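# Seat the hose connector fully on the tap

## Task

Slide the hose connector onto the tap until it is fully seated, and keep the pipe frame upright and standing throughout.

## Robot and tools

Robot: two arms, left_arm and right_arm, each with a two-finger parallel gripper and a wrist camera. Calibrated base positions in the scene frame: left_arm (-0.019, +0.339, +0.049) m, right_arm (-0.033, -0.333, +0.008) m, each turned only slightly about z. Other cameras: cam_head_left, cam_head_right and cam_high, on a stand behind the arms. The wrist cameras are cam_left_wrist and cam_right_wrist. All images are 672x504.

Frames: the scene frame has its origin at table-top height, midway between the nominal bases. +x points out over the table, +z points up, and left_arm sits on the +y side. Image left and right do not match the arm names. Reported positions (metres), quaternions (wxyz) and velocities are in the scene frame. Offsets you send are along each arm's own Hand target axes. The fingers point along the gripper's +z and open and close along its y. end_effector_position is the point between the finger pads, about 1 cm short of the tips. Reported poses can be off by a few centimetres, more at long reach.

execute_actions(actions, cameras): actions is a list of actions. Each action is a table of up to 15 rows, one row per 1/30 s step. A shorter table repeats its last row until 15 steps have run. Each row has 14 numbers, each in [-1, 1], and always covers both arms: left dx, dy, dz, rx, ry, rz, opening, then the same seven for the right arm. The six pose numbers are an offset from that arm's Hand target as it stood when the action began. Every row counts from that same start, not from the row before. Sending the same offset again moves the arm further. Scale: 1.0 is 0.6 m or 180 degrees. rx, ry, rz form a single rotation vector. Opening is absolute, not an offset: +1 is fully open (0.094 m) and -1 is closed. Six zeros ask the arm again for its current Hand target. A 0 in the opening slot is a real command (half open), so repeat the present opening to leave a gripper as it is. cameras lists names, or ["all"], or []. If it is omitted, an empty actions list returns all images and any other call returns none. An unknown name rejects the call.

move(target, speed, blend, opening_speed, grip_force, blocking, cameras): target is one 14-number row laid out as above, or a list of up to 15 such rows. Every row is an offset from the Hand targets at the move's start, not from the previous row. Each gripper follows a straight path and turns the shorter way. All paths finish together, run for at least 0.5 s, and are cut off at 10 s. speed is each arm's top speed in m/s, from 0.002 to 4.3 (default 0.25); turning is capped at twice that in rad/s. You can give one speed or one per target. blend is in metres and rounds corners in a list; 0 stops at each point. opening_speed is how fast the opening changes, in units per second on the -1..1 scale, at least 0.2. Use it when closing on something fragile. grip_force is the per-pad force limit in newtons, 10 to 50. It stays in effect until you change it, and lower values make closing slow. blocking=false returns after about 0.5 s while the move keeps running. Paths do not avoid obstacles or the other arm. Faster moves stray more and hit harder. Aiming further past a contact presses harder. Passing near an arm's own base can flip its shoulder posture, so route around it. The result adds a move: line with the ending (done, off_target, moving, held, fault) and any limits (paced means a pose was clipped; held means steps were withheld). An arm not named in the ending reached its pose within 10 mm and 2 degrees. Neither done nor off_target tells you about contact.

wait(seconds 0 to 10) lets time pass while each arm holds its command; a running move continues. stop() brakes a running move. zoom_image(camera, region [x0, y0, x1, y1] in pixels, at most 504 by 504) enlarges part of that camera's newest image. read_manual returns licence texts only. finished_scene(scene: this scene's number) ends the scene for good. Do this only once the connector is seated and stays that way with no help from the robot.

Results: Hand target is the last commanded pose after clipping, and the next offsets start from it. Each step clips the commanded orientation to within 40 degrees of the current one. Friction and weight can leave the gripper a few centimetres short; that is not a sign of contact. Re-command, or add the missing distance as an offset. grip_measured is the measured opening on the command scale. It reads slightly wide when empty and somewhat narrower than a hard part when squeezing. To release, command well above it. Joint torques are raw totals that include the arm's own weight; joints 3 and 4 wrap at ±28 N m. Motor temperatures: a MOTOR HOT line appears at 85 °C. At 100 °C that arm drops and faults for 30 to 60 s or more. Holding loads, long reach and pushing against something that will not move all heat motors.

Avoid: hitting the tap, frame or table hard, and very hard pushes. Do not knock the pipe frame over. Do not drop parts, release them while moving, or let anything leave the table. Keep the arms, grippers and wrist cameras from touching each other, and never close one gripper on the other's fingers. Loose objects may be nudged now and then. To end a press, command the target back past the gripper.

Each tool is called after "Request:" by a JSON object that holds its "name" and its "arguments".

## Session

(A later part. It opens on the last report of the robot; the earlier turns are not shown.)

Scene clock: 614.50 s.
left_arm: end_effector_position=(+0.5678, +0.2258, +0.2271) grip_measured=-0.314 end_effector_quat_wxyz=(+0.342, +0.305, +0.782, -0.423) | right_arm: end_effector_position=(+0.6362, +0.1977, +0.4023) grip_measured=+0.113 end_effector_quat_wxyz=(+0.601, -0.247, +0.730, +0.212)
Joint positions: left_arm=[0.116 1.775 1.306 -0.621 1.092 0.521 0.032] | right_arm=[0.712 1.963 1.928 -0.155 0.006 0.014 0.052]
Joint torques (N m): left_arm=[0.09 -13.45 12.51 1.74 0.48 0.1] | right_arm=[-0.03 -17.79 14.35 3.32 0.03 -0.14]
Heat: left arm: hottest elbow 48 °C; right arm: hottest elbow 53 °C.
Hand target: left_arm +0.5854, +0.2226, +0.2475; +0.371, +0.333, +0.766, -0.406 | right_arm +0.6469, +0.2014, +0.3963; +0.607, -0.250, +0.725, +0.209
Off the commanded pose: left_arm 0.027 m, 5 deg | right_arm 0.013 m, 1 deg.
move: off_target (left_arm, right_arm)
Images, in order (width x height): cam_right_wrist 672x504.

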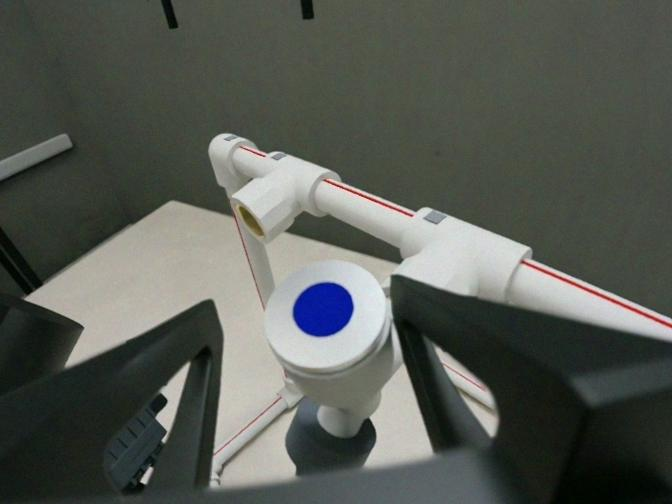

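Request:
{"name": "move", "arguments": {"target": [0, 0, 0, 0, 0, 0, -0.5, 0.0198, -0.0073, 0.0022, 0, 0, 0, 0.11], "speed": 0.08, "cameras": ["cam_right_wrist"]}}

Scene clock: 619.00 s.
left_arm: end_effector_position=(+0.5678, +0.2258, +0.2271) grip_measured=-0.314 end_effector_quat_wxyz=(+0.342, +0.305, +0.782, -0.423) | right_arm: end_effector_position=(+0.6367, +0.1992, +0.4098) grip_measured=+0.113 end_effector_quat_wxyz=(+0.611, -0.246, +0.720, +0.218)
Joint positions: left_arm=[0.116 1.775 1.306 -0.621 1.092 0.521 0.032] | right_arm=[0.712 1.963 1.928 -0.124 -0.001 0.013 0.052]
Joint torques (N m): left_arm=[0.03 -13.39 12.48 1.74 0.47 0.11] | right_arm=[-0.73 -18.2 11.59 3.28 0.05 -0.13]
Heat: left arm: hottest elbow 48 °C; right arm: hottest elbow 52 °C.
Hand target: left_arm +0.5854, +0.2226, +0.2475; +0.371, +0.333, +0.766, -0.406 | right_arm +0.6489, +0.1976, +0.3843; +0.607, -0.250, +0.725, +0.209
Off the commanded pose: left_arm 0.027 m, 5 deg | right_arm 0.028 m, 1 deg.
move: off_target (left_arm, right_arm)
Images, in order (width x height): cam_right_wrist 672x504.

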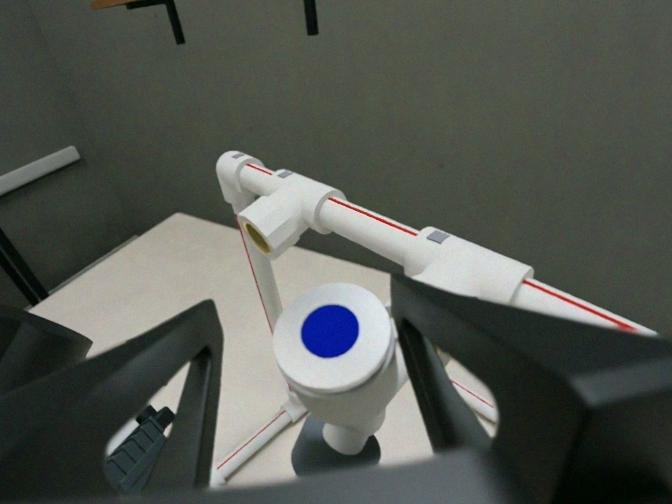

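Request:
{"name": "move", "arguments": {"target": [[0, 0, 0, 0, 0, 0, -0.5, -0.0245, 0, -0.1045, 0, 0, 0, 0.11], [0, 0, 0, 0, 0, 0, -0.5, -0.035, 0.0147, -0.0047, 0, 0, 0, 0.11]], "speed": 0.12, "cameras": ["cam_right_wrist"]}}

Scene clock: 629.43 s.
left_arm: end_effector_position=(+0.5678, +0.2258, +0.2271) grip_measured=-0.314 end_effector_quat_wxyz=(+0.342, +0.305, +0.782, -0.423) | right_arm: end_effector_position=(+0.6374, +0.1970, +0.3862) grip_measured=+0.113 end_effector_quat_wxyz=(+0.597, -0.248, +0.734, +0.209)
Joint positions: left_arm=[0.116 1.775 1.306 -0.621 1.092 0.521 0.032] | right_arm=[0.711 1.968 1.903 -0.137 0.008 0.012 0.052]
Joint torques (N m): left_arm=[0.03 -13.51 12.46 1.72 0.47 0.1] | right_arm=[0.73 -18.43 17.92 1.62 0.23 -0.09]
Heat: left arm: hottest elbow 48 °C; right arm: hottest elbow 51 °C.
Hand target: left_arm +0.5854, +0.2226, +0.2475; +0.371, +0.333, +0.766, -0.406 | right_arm +0.6441, +0.2052, +0.4056; +0.607, -0.250, +0.725, +0.209
Off the commanded pose: left_arm 0.027 m, 5 deg | right_arm 0.022 m, 2 deg.
move: off_target (left_arm, right_arm)
Images, in order (width x height): cam_right_wrist 672x504.

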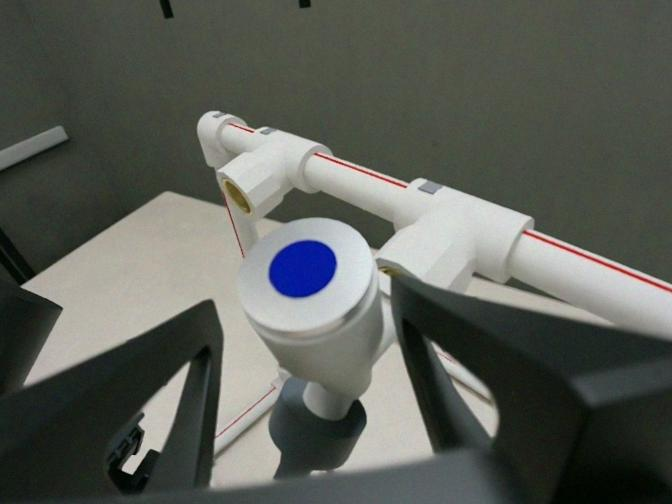

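Request:
{"name": "move", "arguments": {"target": [0, 0, 0, 0, 0, 0, -0.5, 0, 0, 0, 0, 0, 0, -0.35], "speed": 0.08, "opening_speed": 0.3, "grip_force": [50, 20], "cameras": ["cam_right_wrist", "cam_head_left"]}}

Scene clock: 635.03 s.
left_arm: end_effector_position=(+0.5678, +0.2258, +0.2271) grip_measured=-0.314 end_effector_quat_wxyz=(+0.342, +0.305, +0.782, -0.423) | right_arm: end_effector_position=(+0.6391, +0.1948, +0.3862) grip_measured=-0.228 end_effector_quat_wxyz=(+0.598, -0.247, +0.734, +0.205)
Joint positions: left_arm=[0.116 1.775 1.306 -0.621 1.092 0.521 0.032] | right_arm=[0.709 1.968 1.903 -0.137 0.014 0.008 0.036]
Joint torques (N m): left_arm=[0.03 -13.51 12.48 1.73 0.48 0.1] | right_arm=[1.08 -18.37 17.83 1.66 0.01 -0.04]
Heat: left arm: hottest elbow 49 °C; right arm: hottest elbow 51 °C.
Hand target: left_arm +0.5854, +0.2226, +0.2475; +0.371, +0.333, +0.766, -0.406 | right_arm +0.6441, +0.2052, +0.4056; +0.607, -0.250, +0.725, +0.209
Off the commanded pose: left_arm 0.027 m, 5 deg | right_arm 0.023 m, 2 deg.
grip_force (N): 50, 20
move: off_target (left_arm, right_arm)
Images, in order (width x height): cam_head_left 672x504, cam_right_wrist 672x504.

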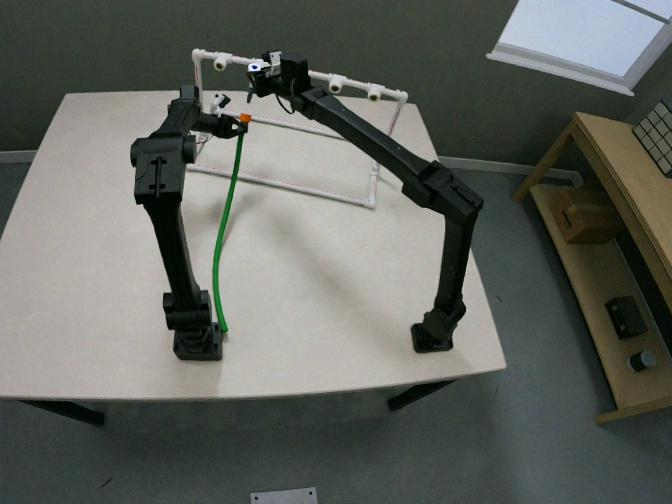

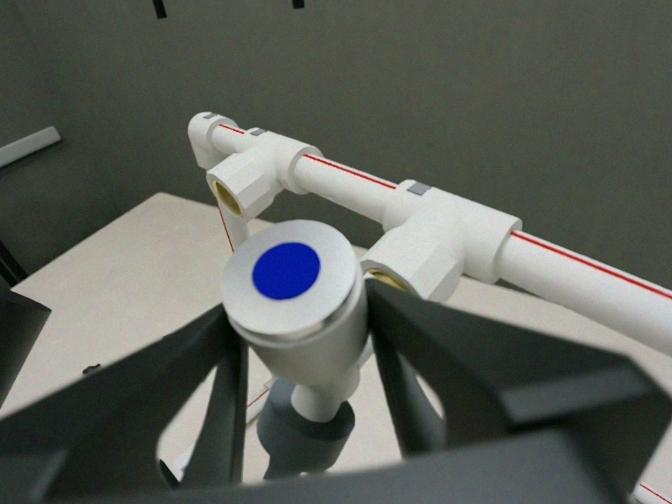

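Request:
{"name": "move", "arguments": {"target": [-0.0361, -0.002, 0.0007, 0, 0, 0, -0.5, 0, 0, 0, 0, 0, 0, -0.45], "speed": 0.06, "grip_force": [50, 50], "cameras": ["cam_left_wrist", "cam_right_wrist"]}}

Scene clock: 642.37 s.
left_arm: end_effector_position=(+0.5762, +0.2203, +0.2405) grip_measured=-0.314 end_effector_quat_wxyz=(+0.344, +0.307, +0.781, -0.422) | right_arm: end_effector_position=(+0.6393, +0.1945, +0.3860) grip_measured=-0.271 end_effector_quat_wxyz=(+0.599, -0.252, +0.733, +0.200)
Joint positions: left_arm=[0.105 1.775 1.342 -0.633 1.087 0.502 0.032] | right_arm=[0.709 1.968 1.903 -0.138 0.016 -0.006 0.034]
Joint torques (N m): left_arm=[-0.09 -13.57 14.01 0.92 0.46 0.13] | right_arm=[0.91 -19.08 17.84 1.7 -0.1 0.1]
Heat: left arm: hottest elbow 49 °C; right arm: hottest elbow 52 °C.
Hand target: left_arm +0.5955, +0.2169, +0.2661; +0.371, +0.333, +0.766, -0.406 | right_arm +0.6441, +0.2052, +0.4056; +0.607, -0.250, +0.725, +0.209
Off the commanded pose: left_arm 0.032 m, 5 deg | right_arm 0.023 m, 2 deg.
move: off_target (left_arm, right_arm)
Images, in order (width x height): cam_left_wrist 672x504, cam_right_wrist 672x504.

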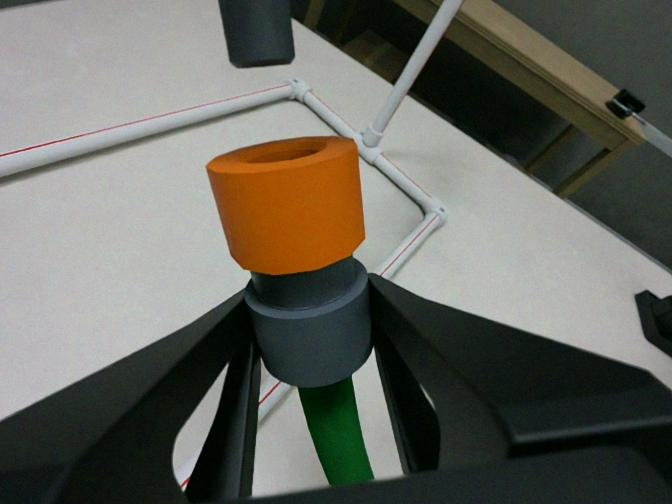

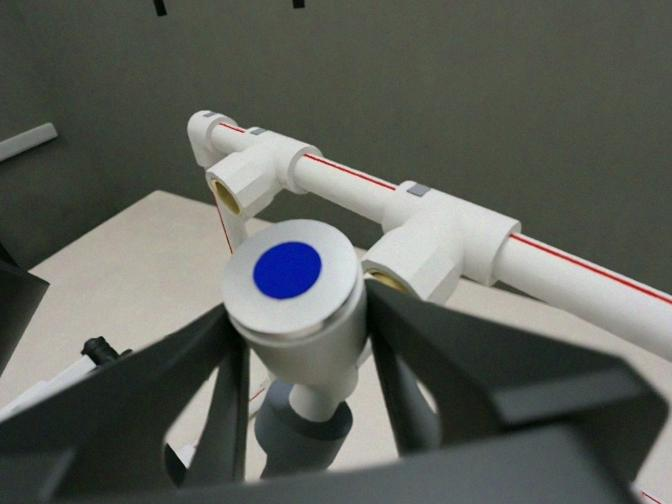

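Request:
{"name": "zoom_image", "arguments": {"camera": "cam_left_wrist", "region": [180, 0, 400, 180]}}

Scaled by 2.291.

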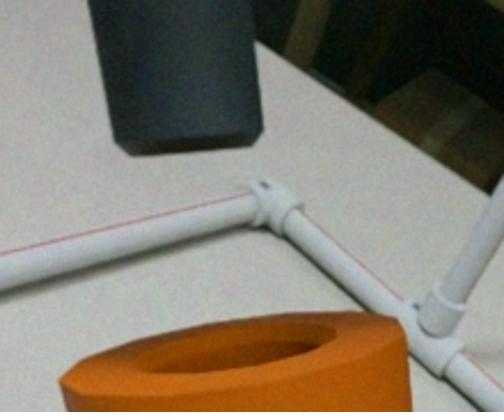

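Request:
{"name": "move", "arguments": {"target": [-0.0273, 0.0033, -0.0023, 0, 0, 0, -0.5, 0, 0, 0, 0, 0, 0, -0.45], "speed": 0.05, "cameras": ["cam_left_wrist"]}}

Scene clock: 677.17 s.
left_arm: end_effector_position=(+0.5858, +0.2203, +0.2588) grip_measured=-0.314 end_effector_quat_wxyz=(+0.349, +0.309, +0.780, -0.418) | right_arm: end_effector_position=(+0.6393, +0.1945, +0.3860) grip_measured=-0.271 end_effector_quat_wxyz=(+0.599, -0.252, +0.733, +0.200)
Joint positions: left_arm=[0.103 1.775 1.392 -0.668 1.083 0.498 0.032] | right_arm=[0.709 1.968 1.903 -0.138 0.016 -0.006 0.034]
Joint torques (N m): left_arm=[-0.03 -12.86 14.27 0.91 0.53 0.08] | right_arm=[0.85 -18.73 17.7 1.63 -0.11 0.11]
Heat: left arm: hottest elbow 47 °C; right arm: hottest elbow 53 °C.
Hand target: left_arm +0.6049, +0.2157, +0.2795; +0.371, +0.333, +0.766, -0.406 | right_arm +0.6441, +0.2052, +0.4056; +0.607, -0.250, +0.725, +0.209
Off the commanded pose: left_arm 0.029 m, 4 deg | right_arm 0.023 m, 2 deg.
move: off_target (left_arm, right_arm)
Images, in order (width x height): cam_left_wrist 672x504.

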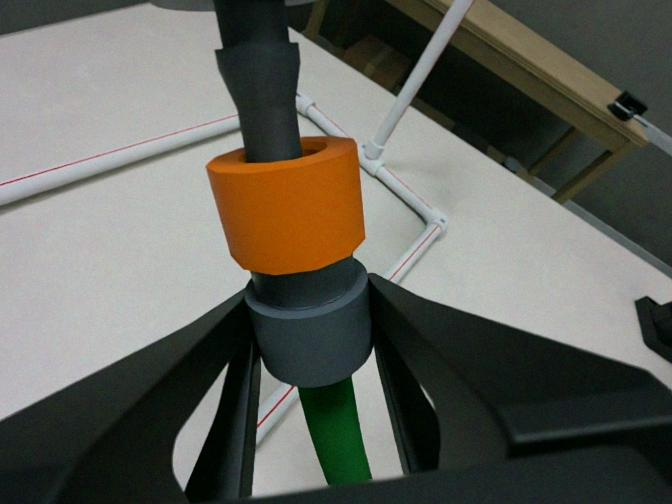

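Request:
{"name": "zoom_image", "arguments": {"camera": "cam_left_wrist", "region": [180, 0, 400, 220]}}

Scaled by 2.291.

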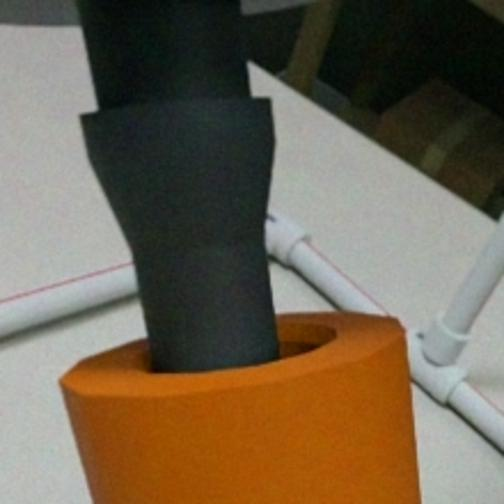

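Request:
{"name": "move", "arguments": {"target": [-0.0108, 0.0027, 0.0082, 0, 0, 0, -0.5, 0, 0, 0, 0, 0, 0, -0.45], "speed": 0.05, "cameras": ["cam_left_wrist"]}}

Request:
{"name": "zoom_image", "arguments": {"camera": "cam_left_wrist", "region": [180, 0, 400, 220]}}

Scene clock: 689.27 s.
left_arm: end_effector_position=(+0.5907, +0.2154, +0.2612) grip_measured=-0.314 end_effector_quat_wxyz=(+0.347, +0.310, +0.780, -0.419) | right_arm: end_effector_position=(+0.6393, +0.1945, +0.3860) grip_measured=-0.271 end_effector_quat_wxyz=(+0.599, -0.252, +0.733, +0.200)
Joint positions: left_arm=[0.094 1.783 1.41 -0.668 1.079 0.485 0.032] | right_arm=[0.709 1.968 1.903 -0.138 0.016 -0.006 0.034]
Joint torques (N m): left_arm=[-0.03 -12.92 14.52 1.06 0.5 0.09] | right_arm=[1.14 -18.9 17.77 1.59 -0.1 0.11]
Heat: left arm: hottest elbow 47 °C; right arm: hottest elbow 53 °C.
Hand target: left_arm +0.6109, +0.2107, +0.2823; +0.370, +0.333, +0.766, -0.406 | right_arm +0.6441, +0.2052, +0.4056; +0.607, -0.250, +0.725, +0.209
Off the commanded pose: left_arm 0.030 m, 4 deg | right_arm 0.023 m, 2 deg.
move: off_target (left_arm, right_arm)
Images, in order (width x height): cam_left_wrist 672x504.

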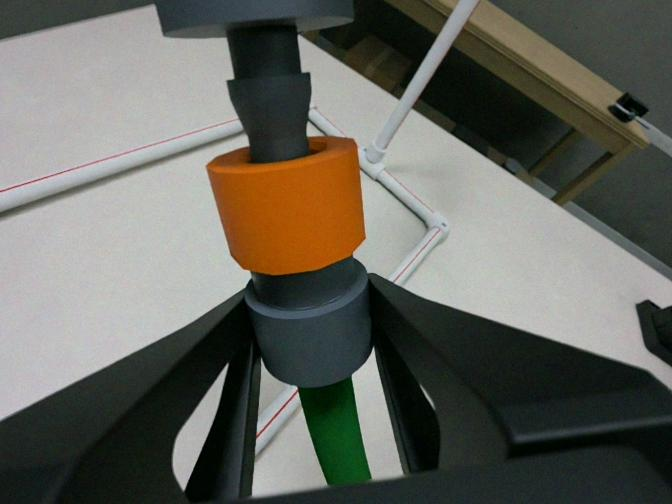

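Scaled by 2.291.

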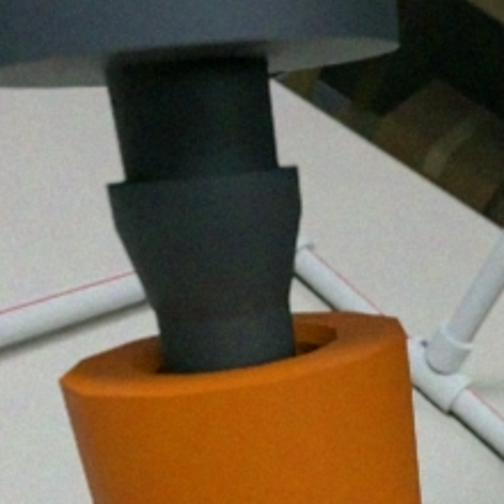

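Request:
{"name": "move", "arguments": {"target": [-0.0198, 0.0033, 0.0005, 0, 0, 0, -0.5, 0, 0, 0, 0, 0, 0, -0.45], "speed": 0.05, "cameras": ["cam_left_wrist"]}}

Request:
{"name": "zoom_image", "arguments": {"camera": "cam_left_wrist", "region": [150, 0, 420, 220]}}

Scene clock: 695.53 s.
left_arm: end_effector_position=(+0.5977, +0.2144, +0.2709) grip_measured=-0.314 end_effector_quat_wxyz=(+0.349, +0.310, +0.779, -0.418) | right_arm: end_effector_position=(+0.6393, +0.1945, +0.3860) grip_measured=-0.271 end_effector_quat_wxyz=(+0.599, -0.252, +0.733, +0.200)
Joint positions: left_arm=[0.092 1.79 1.446 -0.69 1.078 0.48 0.032] | right_arm=[0.709 1.968 1.903 -0.138 0.016 -0.006 0.034]
Joint torques (N m): left_arm=[-0.15 -12.86 14.9 0.99 0.46 0.04] | right_arm=[0.91 -18.73 17.78 1.68 -0.13 0.11]
Heat: left arm: hottest elbow 47 °C; right arm: hottest elbow 54 °C.
Hand target: left_arm +0.6186, +0.2088, +0.2915; +0.371, +0.333, +0.766, -0.406 | right_arm +0.6441, +0.2052, +0.4056; +0.607, -0.250, +0.725, +0.209
Off the commanded pose: left_arm 0.030 m, 4 deg | right_arm 0.023 m, 2 deg.
move: off_target (left_arm, right_arm)
Images, in order (width x height): cam_left_wrist 672x504.

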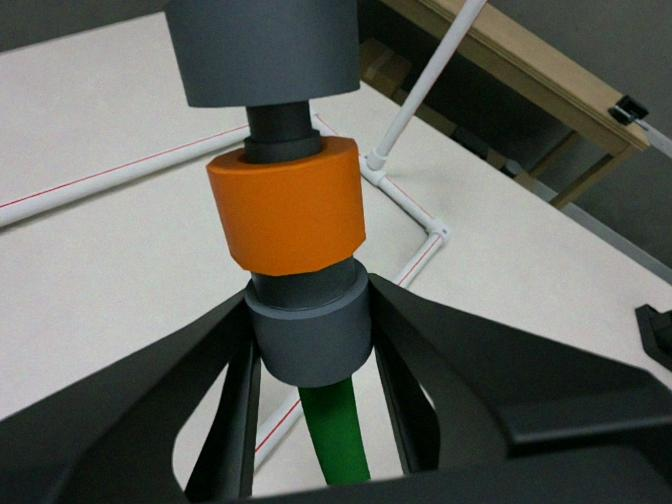

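Scaled by 1.867.

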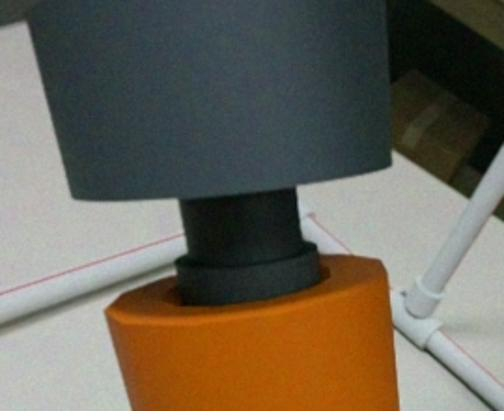

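Request:
{"name": "move", "arguments": {"target": [-0.0168, 0.0014, 0.0004, 0, 0, 0, -0.5, 0, 0, 0, 0, 0, 0, -0.45], "speed": 0.05, "cameras": ["cam_left_wrist"]}}

Request:
{"name": "zoom_image", "arguments": {"camera": "cam_left_wrist", "region": [150, 0, 420, 220]}}

Scene clock: 701.23 s.
left_arm: end_effector_position=(+0.5988, +0.2141, +0.2729) grip_measured=-0.314 end_effector_quat_wxyz=(+0.343, +0.307, +0.782, -0.421) | right_arm: end_effector_position=(+0.6395, +0.1942, +0.3863) grip_measured=-0.271 end_effector_quat_wxyz=(+0.600, -0.252, +0.733, +0.200)
Joint positions: left_arm=[0.091 1.795 1.461 -0.714 1.077 0.48 0.032] | right_arm=[0.709 1.968 1.903 -0.138 0.016 -0.006 0.034]
Joint torques (N m): left_arm=[-0.32 -12.98 16.02 1.18 0.43 -0.03] | right_arm=[1.03 -18.9 17.83 1.63 -0.09 0.11]
Heat: left arm: hottest elbow 49 °C; right arm: hottest elbow 54 °C.
Hand target: left_arm +0.6245, +0.2070, +0.2995; +0.371, +0.333, +0.766, -0.406 | right_arm +0.6442, +0.2051, +0.4055; +0.607, -0.250, +0.725, +0.209
Off the commanded pose: left_arm 0.038 m, 5 deg | right_arm 0.023 m, 2 deg.
move: off_target (left_arm, right_arm)
Images, in order (width x height): cam_left_wrist 672x504.

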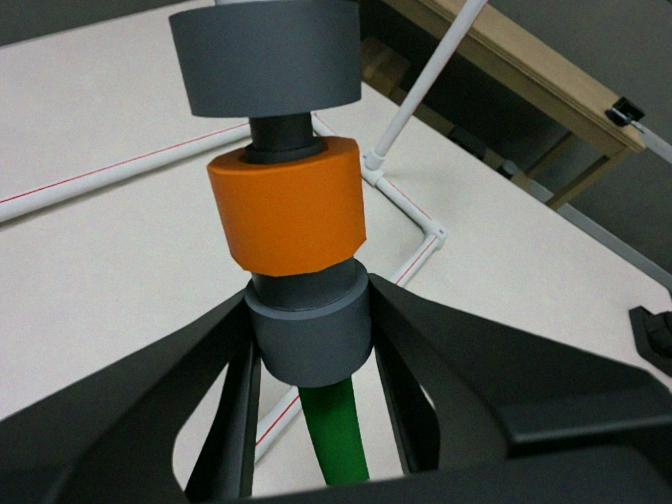

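Scaled by 1.867.

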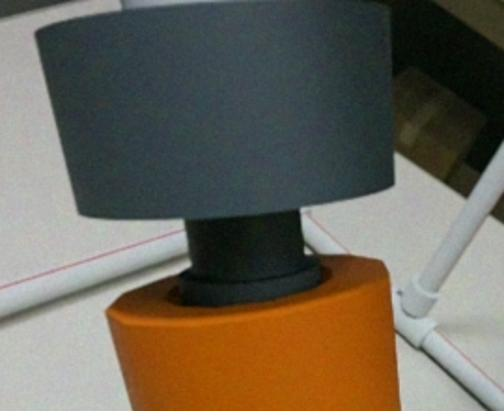

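Request:
{"name": "move", "arguments": {"target": [-0.02, 0.0013, 0.0005, 0, 0, 0, -0.5, 0, 0, 0, 0, 0, 0, -0.45], "speed": 0.05, "cameras": ["cam_left_wrist", "cam_right_wrist"]}}

Request:
{"name": "zoom_image", "arguments": {"camera": "cam_left_wrist", "region": [150, 0, 420, 220]}}

Scene clock: 711.53 s.
left_arm: end_effector_position=(+0.6022, +0.2095, +0.2736) grip_measured=-0.314 end_effector_quat_wxyz=(+0.336, +0.307, +0.783, -0.423) | right_arm: end_effector_position=(+0.6432, +0.1895, +0.3863) grip_measured=-0.271 end_effector_quat_wxyz=(+0.600, -0.249, +0.734, +0.197)
Joint positions: left_arm=[0.083 1.808 1.486 -0.74 1.075 0.48 0.032] | right_arm=[0.702 1.968 1.903 -0.138 0.017 -0.007 0.034]
Joint torques (N m): left_arm=[-0.09 -13.63 16.84 1.29 0.43 -0.09] | right_arm=[1.61 -18.78 17.68 1.66 -0.14 0.14]
Motor temperatures (°C): left_arm=[29 36 49 29 30 29 30] | right_arm=[29 35 55 32 28 28 30]
Heat: left arm: hottest elbow 49 °C; right arm: hottest elbow 55 °C.
Hand target: left_arm +0.6312, +0.2045, +0.3093; +0.371, +0.333, +0.766, -0.406 | right_arm +0.6443, +0.2050, +0.4055; +0.607, -0.250, +0.725, +0.209
Off the commanded pose: left_arm 0.046 m, 6 deg | right_arm 0.025 m, 2 deg.
move: off_target (left_arm, right_arm)
Images, in order (width x height): cam_left_wrist 672x504, cam_right_wrist 672x504.

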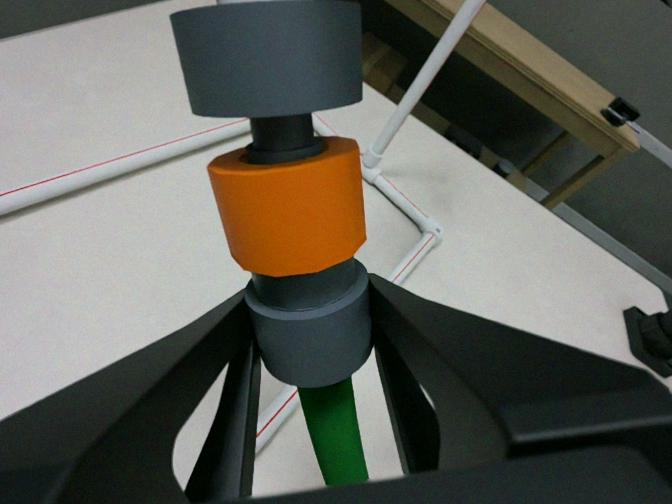

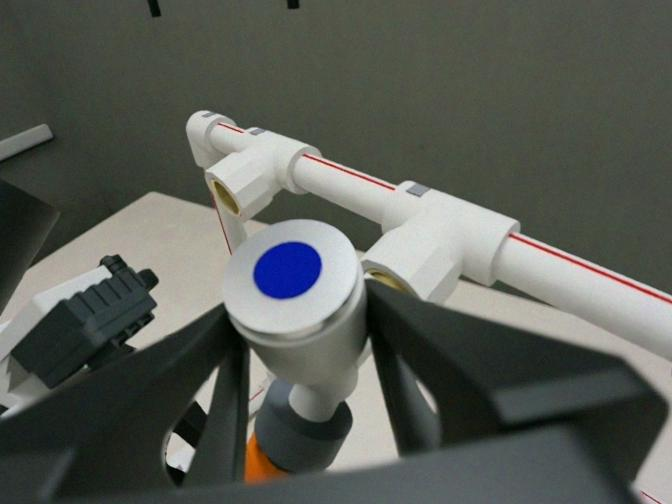

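Scaled by 1.867.

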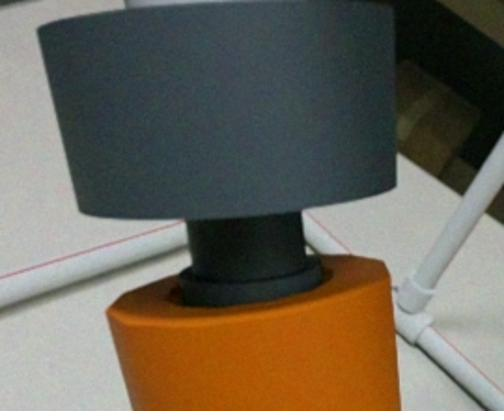

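Request:
{"name": "move", "arguments": {"target": [-0.0415, 0.003, 0.001, 0, 0, 0, -0.5, 0.0352, 0.034, -0.0075, 0, 0, 0, -0.45], "speed": 0.04, "cameras": ["cam_left_wrist", "cam_right_wrist"]}}

Request:
{"name": "zoom_image", "arguments": {"camera": "cam_left_wrist", "region": [150, 0, 420, 220]}}

Scene clock: 738.37 s.
left_arm: end_effector_position=(+0.6091, +0.2057, +0.2749) grip_measured=-0.314 end_effector_quat_wxyz=(+0.323, +0.304, +0.789, -0.425) | right_arm: end_effector_position=(+0.6487, +0.1838, +0.3877) grip_measured=-0.271 end_effector_quat_wxyz=(+0.611, -0.238, +0.733, +0.183)
Joint positions: left_arm=[0.076 1.833 1.535 -0.793 1.066 0.482 0.032] | right_arm=[0.7 1.97 1.9 -0.119 0.053 -0.013 0.034]
Joint torques (N m): left_arm=[0.03 -14.8 18.89 1.7 0.64 -0.24] | right_arm=[4.42 -20.48 11.58 3.36 -0.41 0.26]
Motor temperatures (°C): left_arm=[29 36 56 29 30 29 30] | right_arm=[29 35 56 31 28 28 30]
Heat: left arm: hottest elbow 56 °C; right arm: hottest elbow 56 °C.
Hand target: left_arm +0.6455, +0.1997, +0.3292; +0.371, +0.333, +0.766, -0.406 | right_arm +0.6252, +0.2161, +0.3856; +0.607, -0.250, +0.725, +0.209
Off the commanded pose: left_arm 0.066 m, 7 deg | right_arm 0.040 m, 3 deg.
move: off_target (left_arm, right_arm)
Images, in order (width x height): cam_left_wrist 672x504, cam_right_wrist 672x504.

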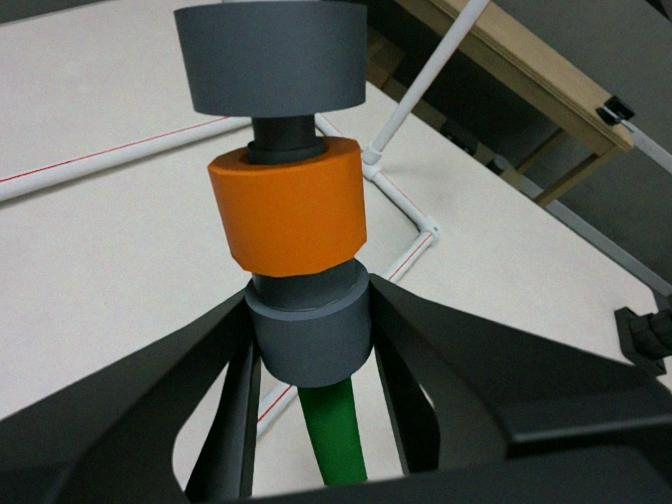

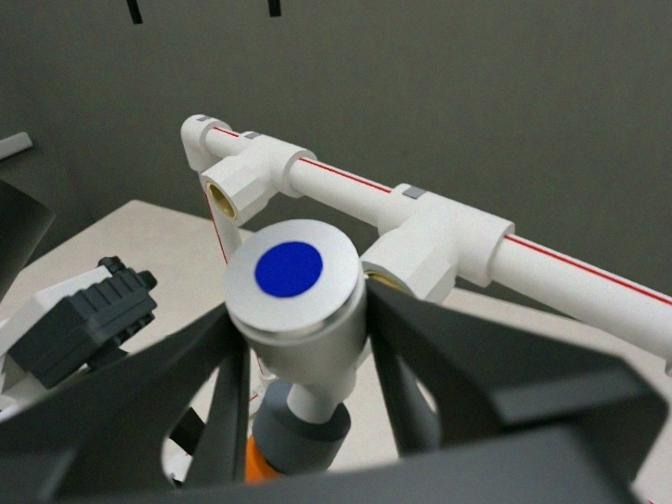

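Scaled by 1.867.

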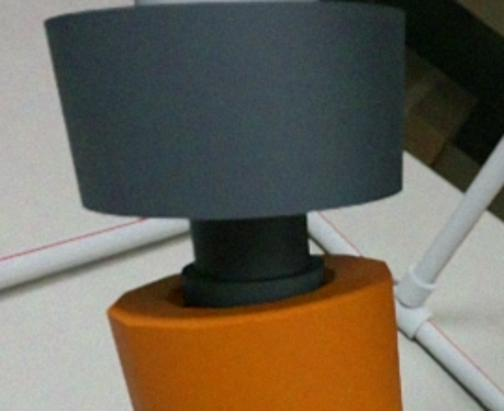

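Request:
{"name": "move", "arguments": {"target": [-0.0332, 0.0024, 0.0008, 0, 0, 0, -0.5, 0.025, 0.1167, -0.0167, 0, 0, 0, -0.45], "speed": 0.06, "cameras": ["cam_left_wrist", "cam_right_wrist", "cam_high"]}}

Request:
{"name": "zoom_image", "arguments": {"camera": "cam_left_wrist", "region": [150, 0, 420, 220]}}

Scene clock: 762.40 s.
left_arm: end_effector_position=(+0.6089, +0.2030, +0.2758) grip_measured=-0.315 end_effector_quat_wxyz=(+0.311, +0.305, +0.792, -0.428) | right_arm: end_effector_position=(+0.6467, +0.1841, +0.3855) grip_measured=-0.274 end_effector_quat_wxyz=(+0.633, -0.210, +0.729, +0.155)
Joint positions: left_arm=[0.071 1.843 1.561 -0.846 1.061 0.5 0.032] | right_arm=[0.724 1.968 1.869 -0.054 0.161 -0.015 0.034]
Joint torques (N m): left_arm=[-0.09 -15.15 21.07 2.14 0.77 -0.53] | right_arm=[10.75 -21.42 9.26 2.09 -0.8 0.47]
Motor temperatures (°C): left_arm=[29 36 57 29 30 29 30] | right_arm=[29 36 51 32 29 28 30]
Heat: left arm: hottest elbow 57 °C; right arm: hottest elbow 51 °C.
Hand target: left_arm +0.6567, +0.1956, +0.3453; +0.371, +0.333, +0.766, -0.406 | right_arm +0.5721, +0.2636, +0.3726; +0.607, -0.250, +0.725, +0.209
Off the commanded pose: left_arm 0.085 m, 8 deg | right_arm 0.110 m, 8 deg.
move: off_target (left_arm, right_arm)
Images, in order (width x height): cam_high 672x504, cam_left_wrist 672x504, cam_right_wrist 672x504.

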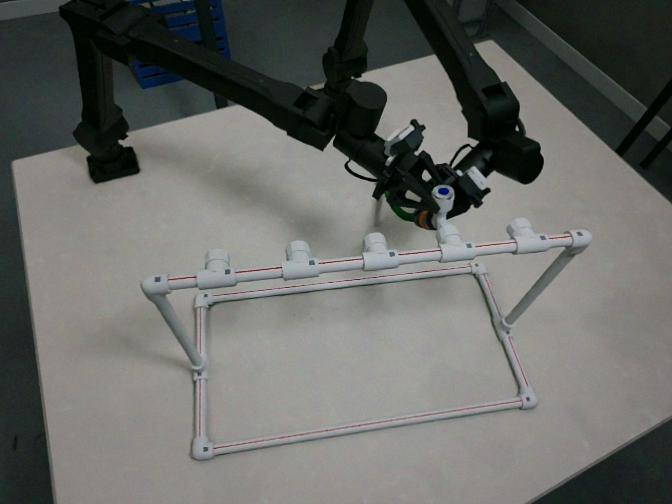

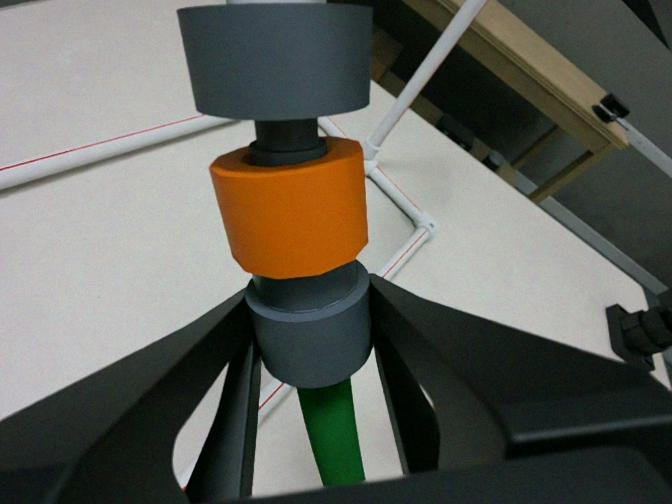

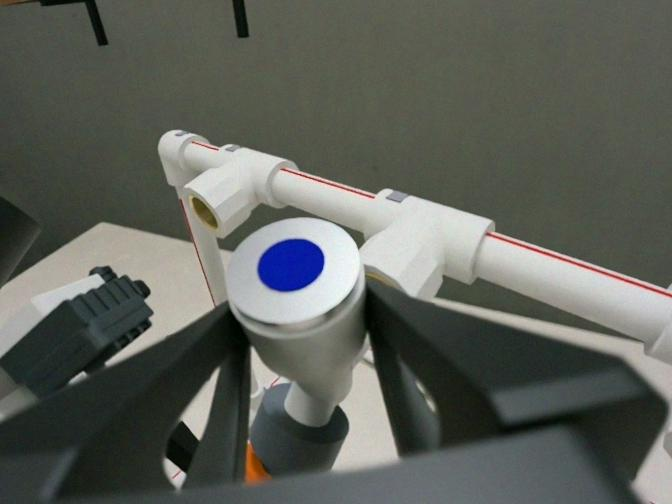

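Scaled by 1.867.

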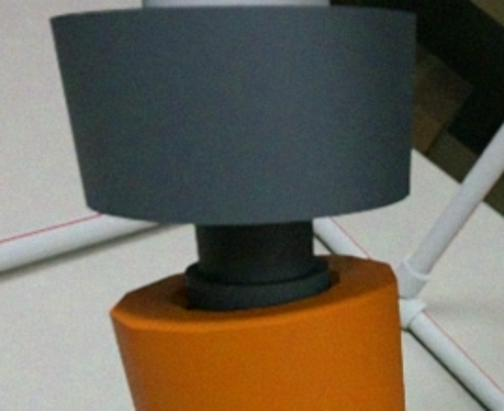

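Request:
{"name": "move", "arguments": {"target": [-0.05, 0.0036, 0.0012, 0, 0.015, 0, -0.5, 0.033, 0.05, -0.02, 0, 0, 0, -0.45], "speed": 0.06, "cameras": ["cam_left_wrist", "cam_right_wrist"]}}

Request:
{"name": "zoom_image", "arguments": {"camera": "cam_left_wrist", "region": [150, 0, 420, 220]}}

Scene clock: 783.30 s.
left_arm: end_effector_position=(+0.6071, +0.1909, +0.2773) grip_measured=-0.316 end_effector_quat_wxyz=(+0.265, +0.317, +0.804, -0.427) | right_arm: end_effector_position=(+0.6417, +0.1704, +0.3846) grip_measured=-0.277 end_effector_quat_wxyz=(+0.648, -0.187, +0.725, +0.139)
Joint positions: left_arm=[0.046 1.888 1.667 -1.049 1.025 0.584 0.032] | right_arm=[0.727 1.938 1.8 0.014 0.222 -0.015 0.034]
Joint torques (N m): left_arm=[0.91 -16.38 24.03 2.91 1.21 -0.72] | right_arm=[14.86 -20.6 7.88 1.52 -1.46 0.53]
Motor temperatures (°C): left_arm=[29 37 59 29 30 29 30] | right_arm=[30 37 48 31 30 28 30]
Heat: left arm: hottest elbow 59 °C; right arm: hottest elbow 48 °C.
Hand target: left_arm +0.6738, +0.1898, +0.3693; +0.353, +0.343, +0.774, -0.398 | right_arm +0.5417, +0.2776, +0.3553; +0.607, -0.250, +0.725, +0.209
Off the commanded pose: left_arm 0.114 m, 11 deg | right_arm 0.150 m, 12 deg.
move: off_target (left_arm, right_arm)
Images, in order (width x height): cam_left_wrist 672x504, cam_right_wrist 672x504.

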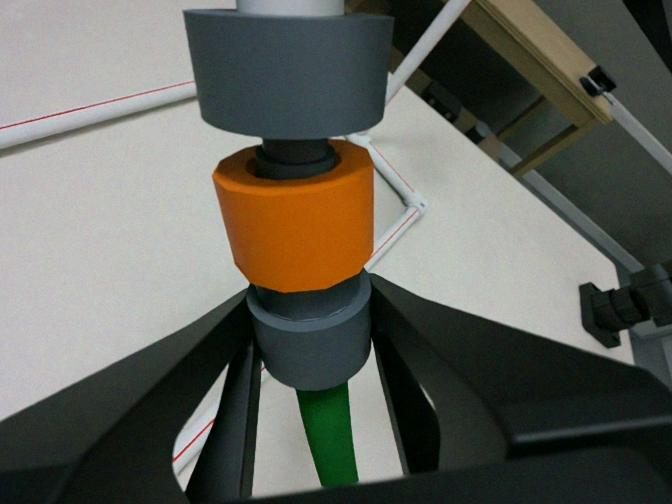

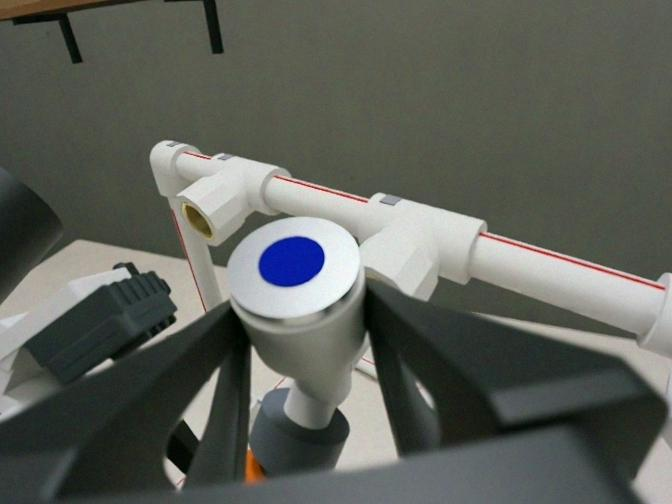

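Scaled by 1.867.

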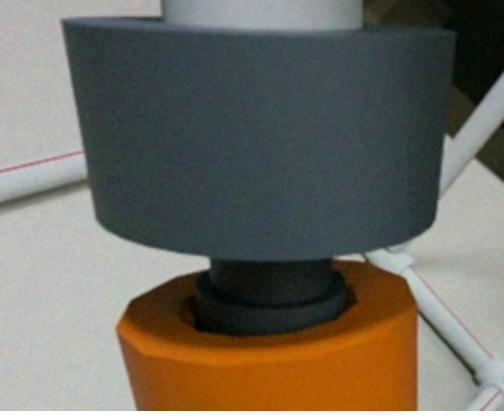

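Request:
{"name": "move", "arguments": {"target": [0.1448, -0.0103, 0.0033, 0, 0, 0, -0.5, -0.093, -0.2002, 0.0447, 0, 0, 0, -0.45], "speed": 0.08, "cameras": ["cam_left_wrist", "cam_right_wrist"]}}

Request:
{"name": "zoom_image", "arguments": {"camera": "cam_left_wrist", "region": [150, 0, 420, 220]}}

Scene clock: 839.10 s.
left_arm: end_effector_position=(+0.6178, +0.1966, +0.2736) grip_measured=-0.316 end_effector_quat_wxyz=(+0.318, +0.331, +0.786, -0.414) | right_arm: end_effector_position=(+0.6514, +0.1723, +0.3872) grip_measured=-0.277 end_effector_quat_wxyz=(+0.607, -0.246, +0.735, +0.175)
Joint positions: left_arm=[0.058 1.869 1.6 -0.863 1.043 0.556 0.032] | right_arm=[0.685 1.957 1.889 -0.135 0.04 -0.033 0.034]
Joint torques (N m): left_arm=[1.79 -17.61 9.95 2.33 0.73 -0.05] | right_arm=[3.72 -17.96 18.15 1.7 -0.99 0.44]
Motor temperatures (°C): left_arm=[29 36 77 29 32 30 30] | right_arm=[30 35 43 31 34 28 30]
Heat: left arm: hottest elbow 77 °C; right arm: hottest elbow 43 °C.
Hand target: left_arm +0.6245, +0.2071, +0.2996; +0.353, +0.342, +0.774, -0.398 | right_arm +0.6441, +0.2056, +0.4056; +0.607, -0.250, +0.724, +0.209
Off the commanded pose: left_arm 0.029 m, 5 deg | right_arm 0.038 m, 4 deg.
move: off_target (left_arm, right_arm)
Images, in order (width x height): cam_left_wrist 672x504, cam_right_wrist 672x504.

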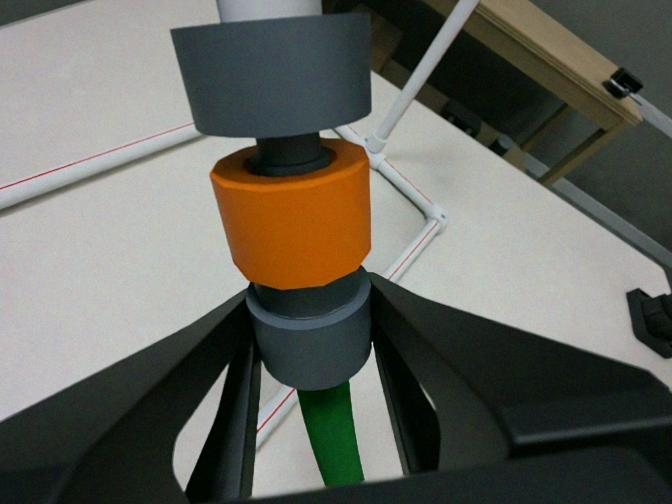

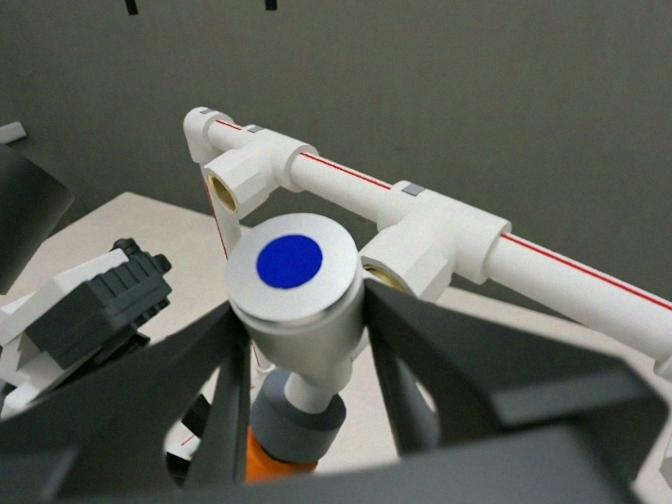

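Scaled by 1.867.

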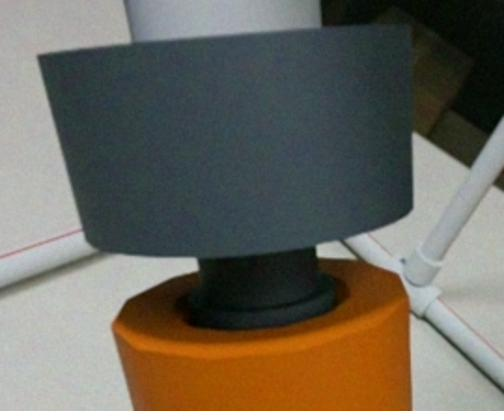

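Request:
{"name": "move", "arguments": {"target": [[-0.05, 0.0037, -0.001, 0, 0, 0, -0.5, 0.0167, 0.05, 0, 0, 0, 0, -0.45], [-0.05, 0.0037, -0.001, 0, 0.045, 0, -0.5, 0.0167, 0.05, 0, 0, 0, 0, -0.45], [-0.05, 0.0037, -0.001, 0, 0, 0.045, -0.5, 0.0167, 0.05, 0, 0, 0, 0, -0.45], [-0.05, 0.0037, -0.001, 0, -0.045, 0, -0.5, 0.0167, 0.05, 0, 0, 0, 0, -0.45], [-0.05, 0.0037, -0.001, 0, 0, -0.045, -0.5, 0.0167, 0.05, 0, 0, 0, 0, -0.45], [-0.05, 0.0037, -0.001, 0, 0.02, 0, -0.5, 0.0167, 0.05, 0, 0, 0, 0, -0.45]], "speed": 0.12, "cameras": ["cam_left_wrist", "cam_right_wrist"]}}

Request:
{"name": "zoom_image", "arguments": {"camera": "cam_left_wrist", "region": [150, 0, 420, 220]}}

Scene clock: 894.33 s.
left_arm: end_effector_position=(+0.6167, +0.2039, +0.2822) grip_measured=-0.316 end_effector_quat_wxyz=(+0.291, +0.333, +0.801, -0.403) | right_arm: end_effector_position=(+0.6455, +0.1816, +0.3868) grip_measured=-0.277 end_effector_quat_wxyz=(+0.610, -0.244, +0.734, +0.171)
Joint positions: left_arm=[0.064 1.883 1.674 -1.018 1.005 0.618 0.032] | right_arm=[0.703 1.96 1.889 -0.128 0.068 -0.033 0.034]
Joint torques (N m): left_arm=[0.26 -15.5 16.87 0.91 0.66 -0.13] | right_arm=[5.48 -18.78 15.84 2.39 -0.46 0.5]
Motor temperatures (°C): left_arm=[29 38 57 29 31 29 30] | right_arm=[30 35 52 31 32 28 31]
Heat: left arm: hottest elbow 57 °C; right arm: hottest elbow 52 °C.
Hand target: left_arm +0.6416, +0.2010, +0.3235; +0.328, +0.355, +0.785, -0.387 | right_arm +0.6243, +0.2280, +0.3956; +0.607, -0.250, +0.724, +0.209
Off the commanded pose: left_arm 0.048 m, 6 deg | right_arm 0.052 m, 5 deg.
move: off_target (left_arm, right_arm)
Images, in order (width x height): cam_left_wrist 672x504, cam_right_wrist 672x504.

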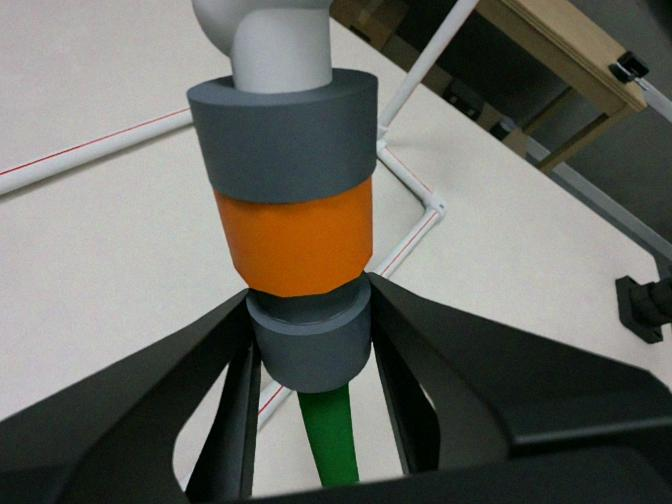

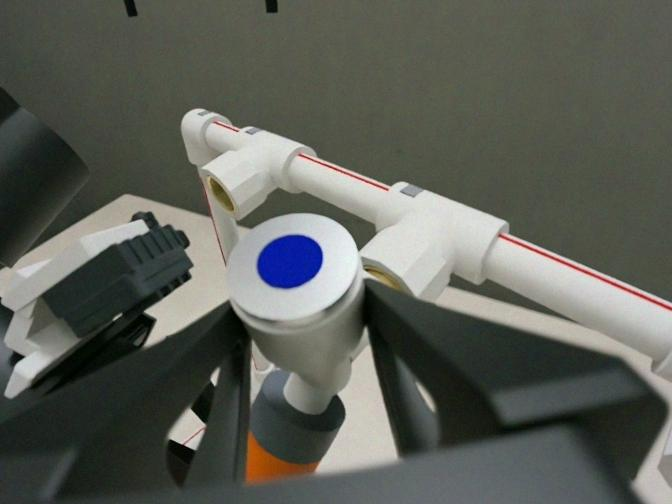

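Scaled by 1.867.

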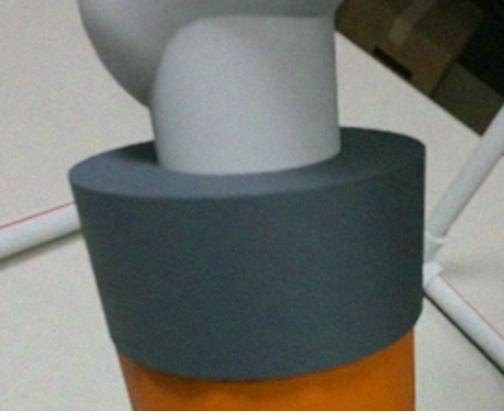

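Request:
{"name": "move", "arguments": {"target": [[-0.05, 0.0036, -0.004, 0, 0, 0, -0.5, 0.0167, 0.05, 0, 0, 0, 0, -0.45], [-0.06, 0.0036, -0.004, 0, 0.03, 0, -0.5, 0.0167, 0.05, 0, 0, 0, 0, -0.45], [-0.06, 0.0036, -0.004, 0, -0.02, 0.02, -0.5, 0.0167, 0.05, 0, 0, 0, 0, -0.45]], "speed": 0.12, "cameras": ["cam_left_wrist", "cam_right_wrist"]}}

Request:
{"name": "zoom_image", "arguments": {"camera": "cam_left_wrist", "region": [150, 50, 420, 320]}}

Scene clock: 910.47 s.
left_arm: end_effector_position=(+0.6368, +0.1885, +0.2845) grip_measured=-0.316 end_effector_quat_wxyz=(+0.291, +0.352, +0.788, -0.413) | right_arm: end_effector_position=(+0.6601, +0.1673, +0.3868) grip_measured=-0.280 end_effector_quat_wxyz=(+0.626, -0.213, +0.735, +0.149)
Joint positions: left_arm=[0.043 1.954 1.78 -1.065 1.027 0.65 0.032] | right_arm=[0.693 1.97 1.889 -0.094 0.135 -0.024 0.034]
Joint torques (N m): left_arm=[1.26 -20.6 13.85 4.19 1.21 -0.64] | right_arm=[10.34 -19.72 13.23 1.92 -1.44 0.51]
Motor temperatures (°C): left_arm=[29 37 57 29 32 29 30] | right_arm=[30 36 52 31 32 28 31]
Heat: left arm: hottest elbow 57 °C; right arm: hottest elbow 52 °C.
Hand target: left_arm +0.6619, +0.1930, +0.3523; +0.364, +0.367, +0.763, -0.388 | right_arm +0.6044, +0.2505, +0.3858; +0.607, -0.250, +0.725, +0.209
Off the commanded pose: left_arm 0.072 m, 10 deg | right_arm 0.100 m, 8 deg.
move: off_target (left_arm, right_arm)
Images, in order (width x height): cam_left_wrist 672x504, cam_right_wrist 672x504.

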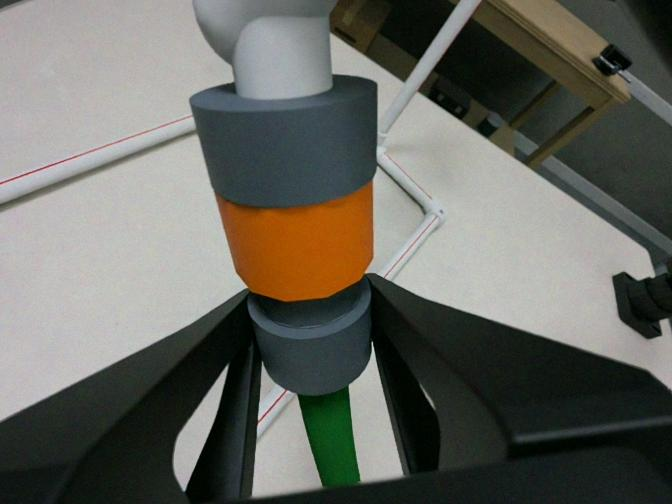

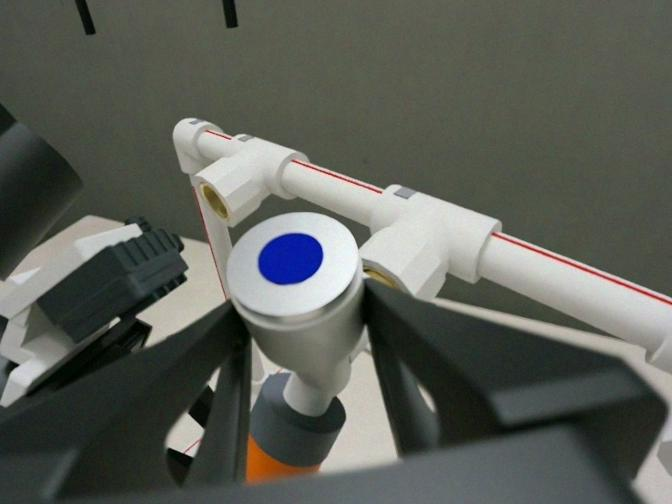

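Scaled by 1.867.

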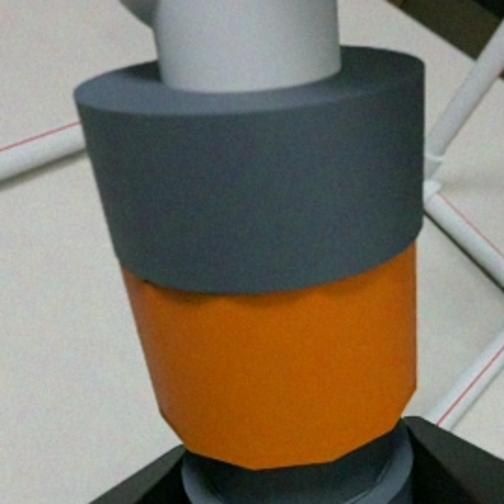

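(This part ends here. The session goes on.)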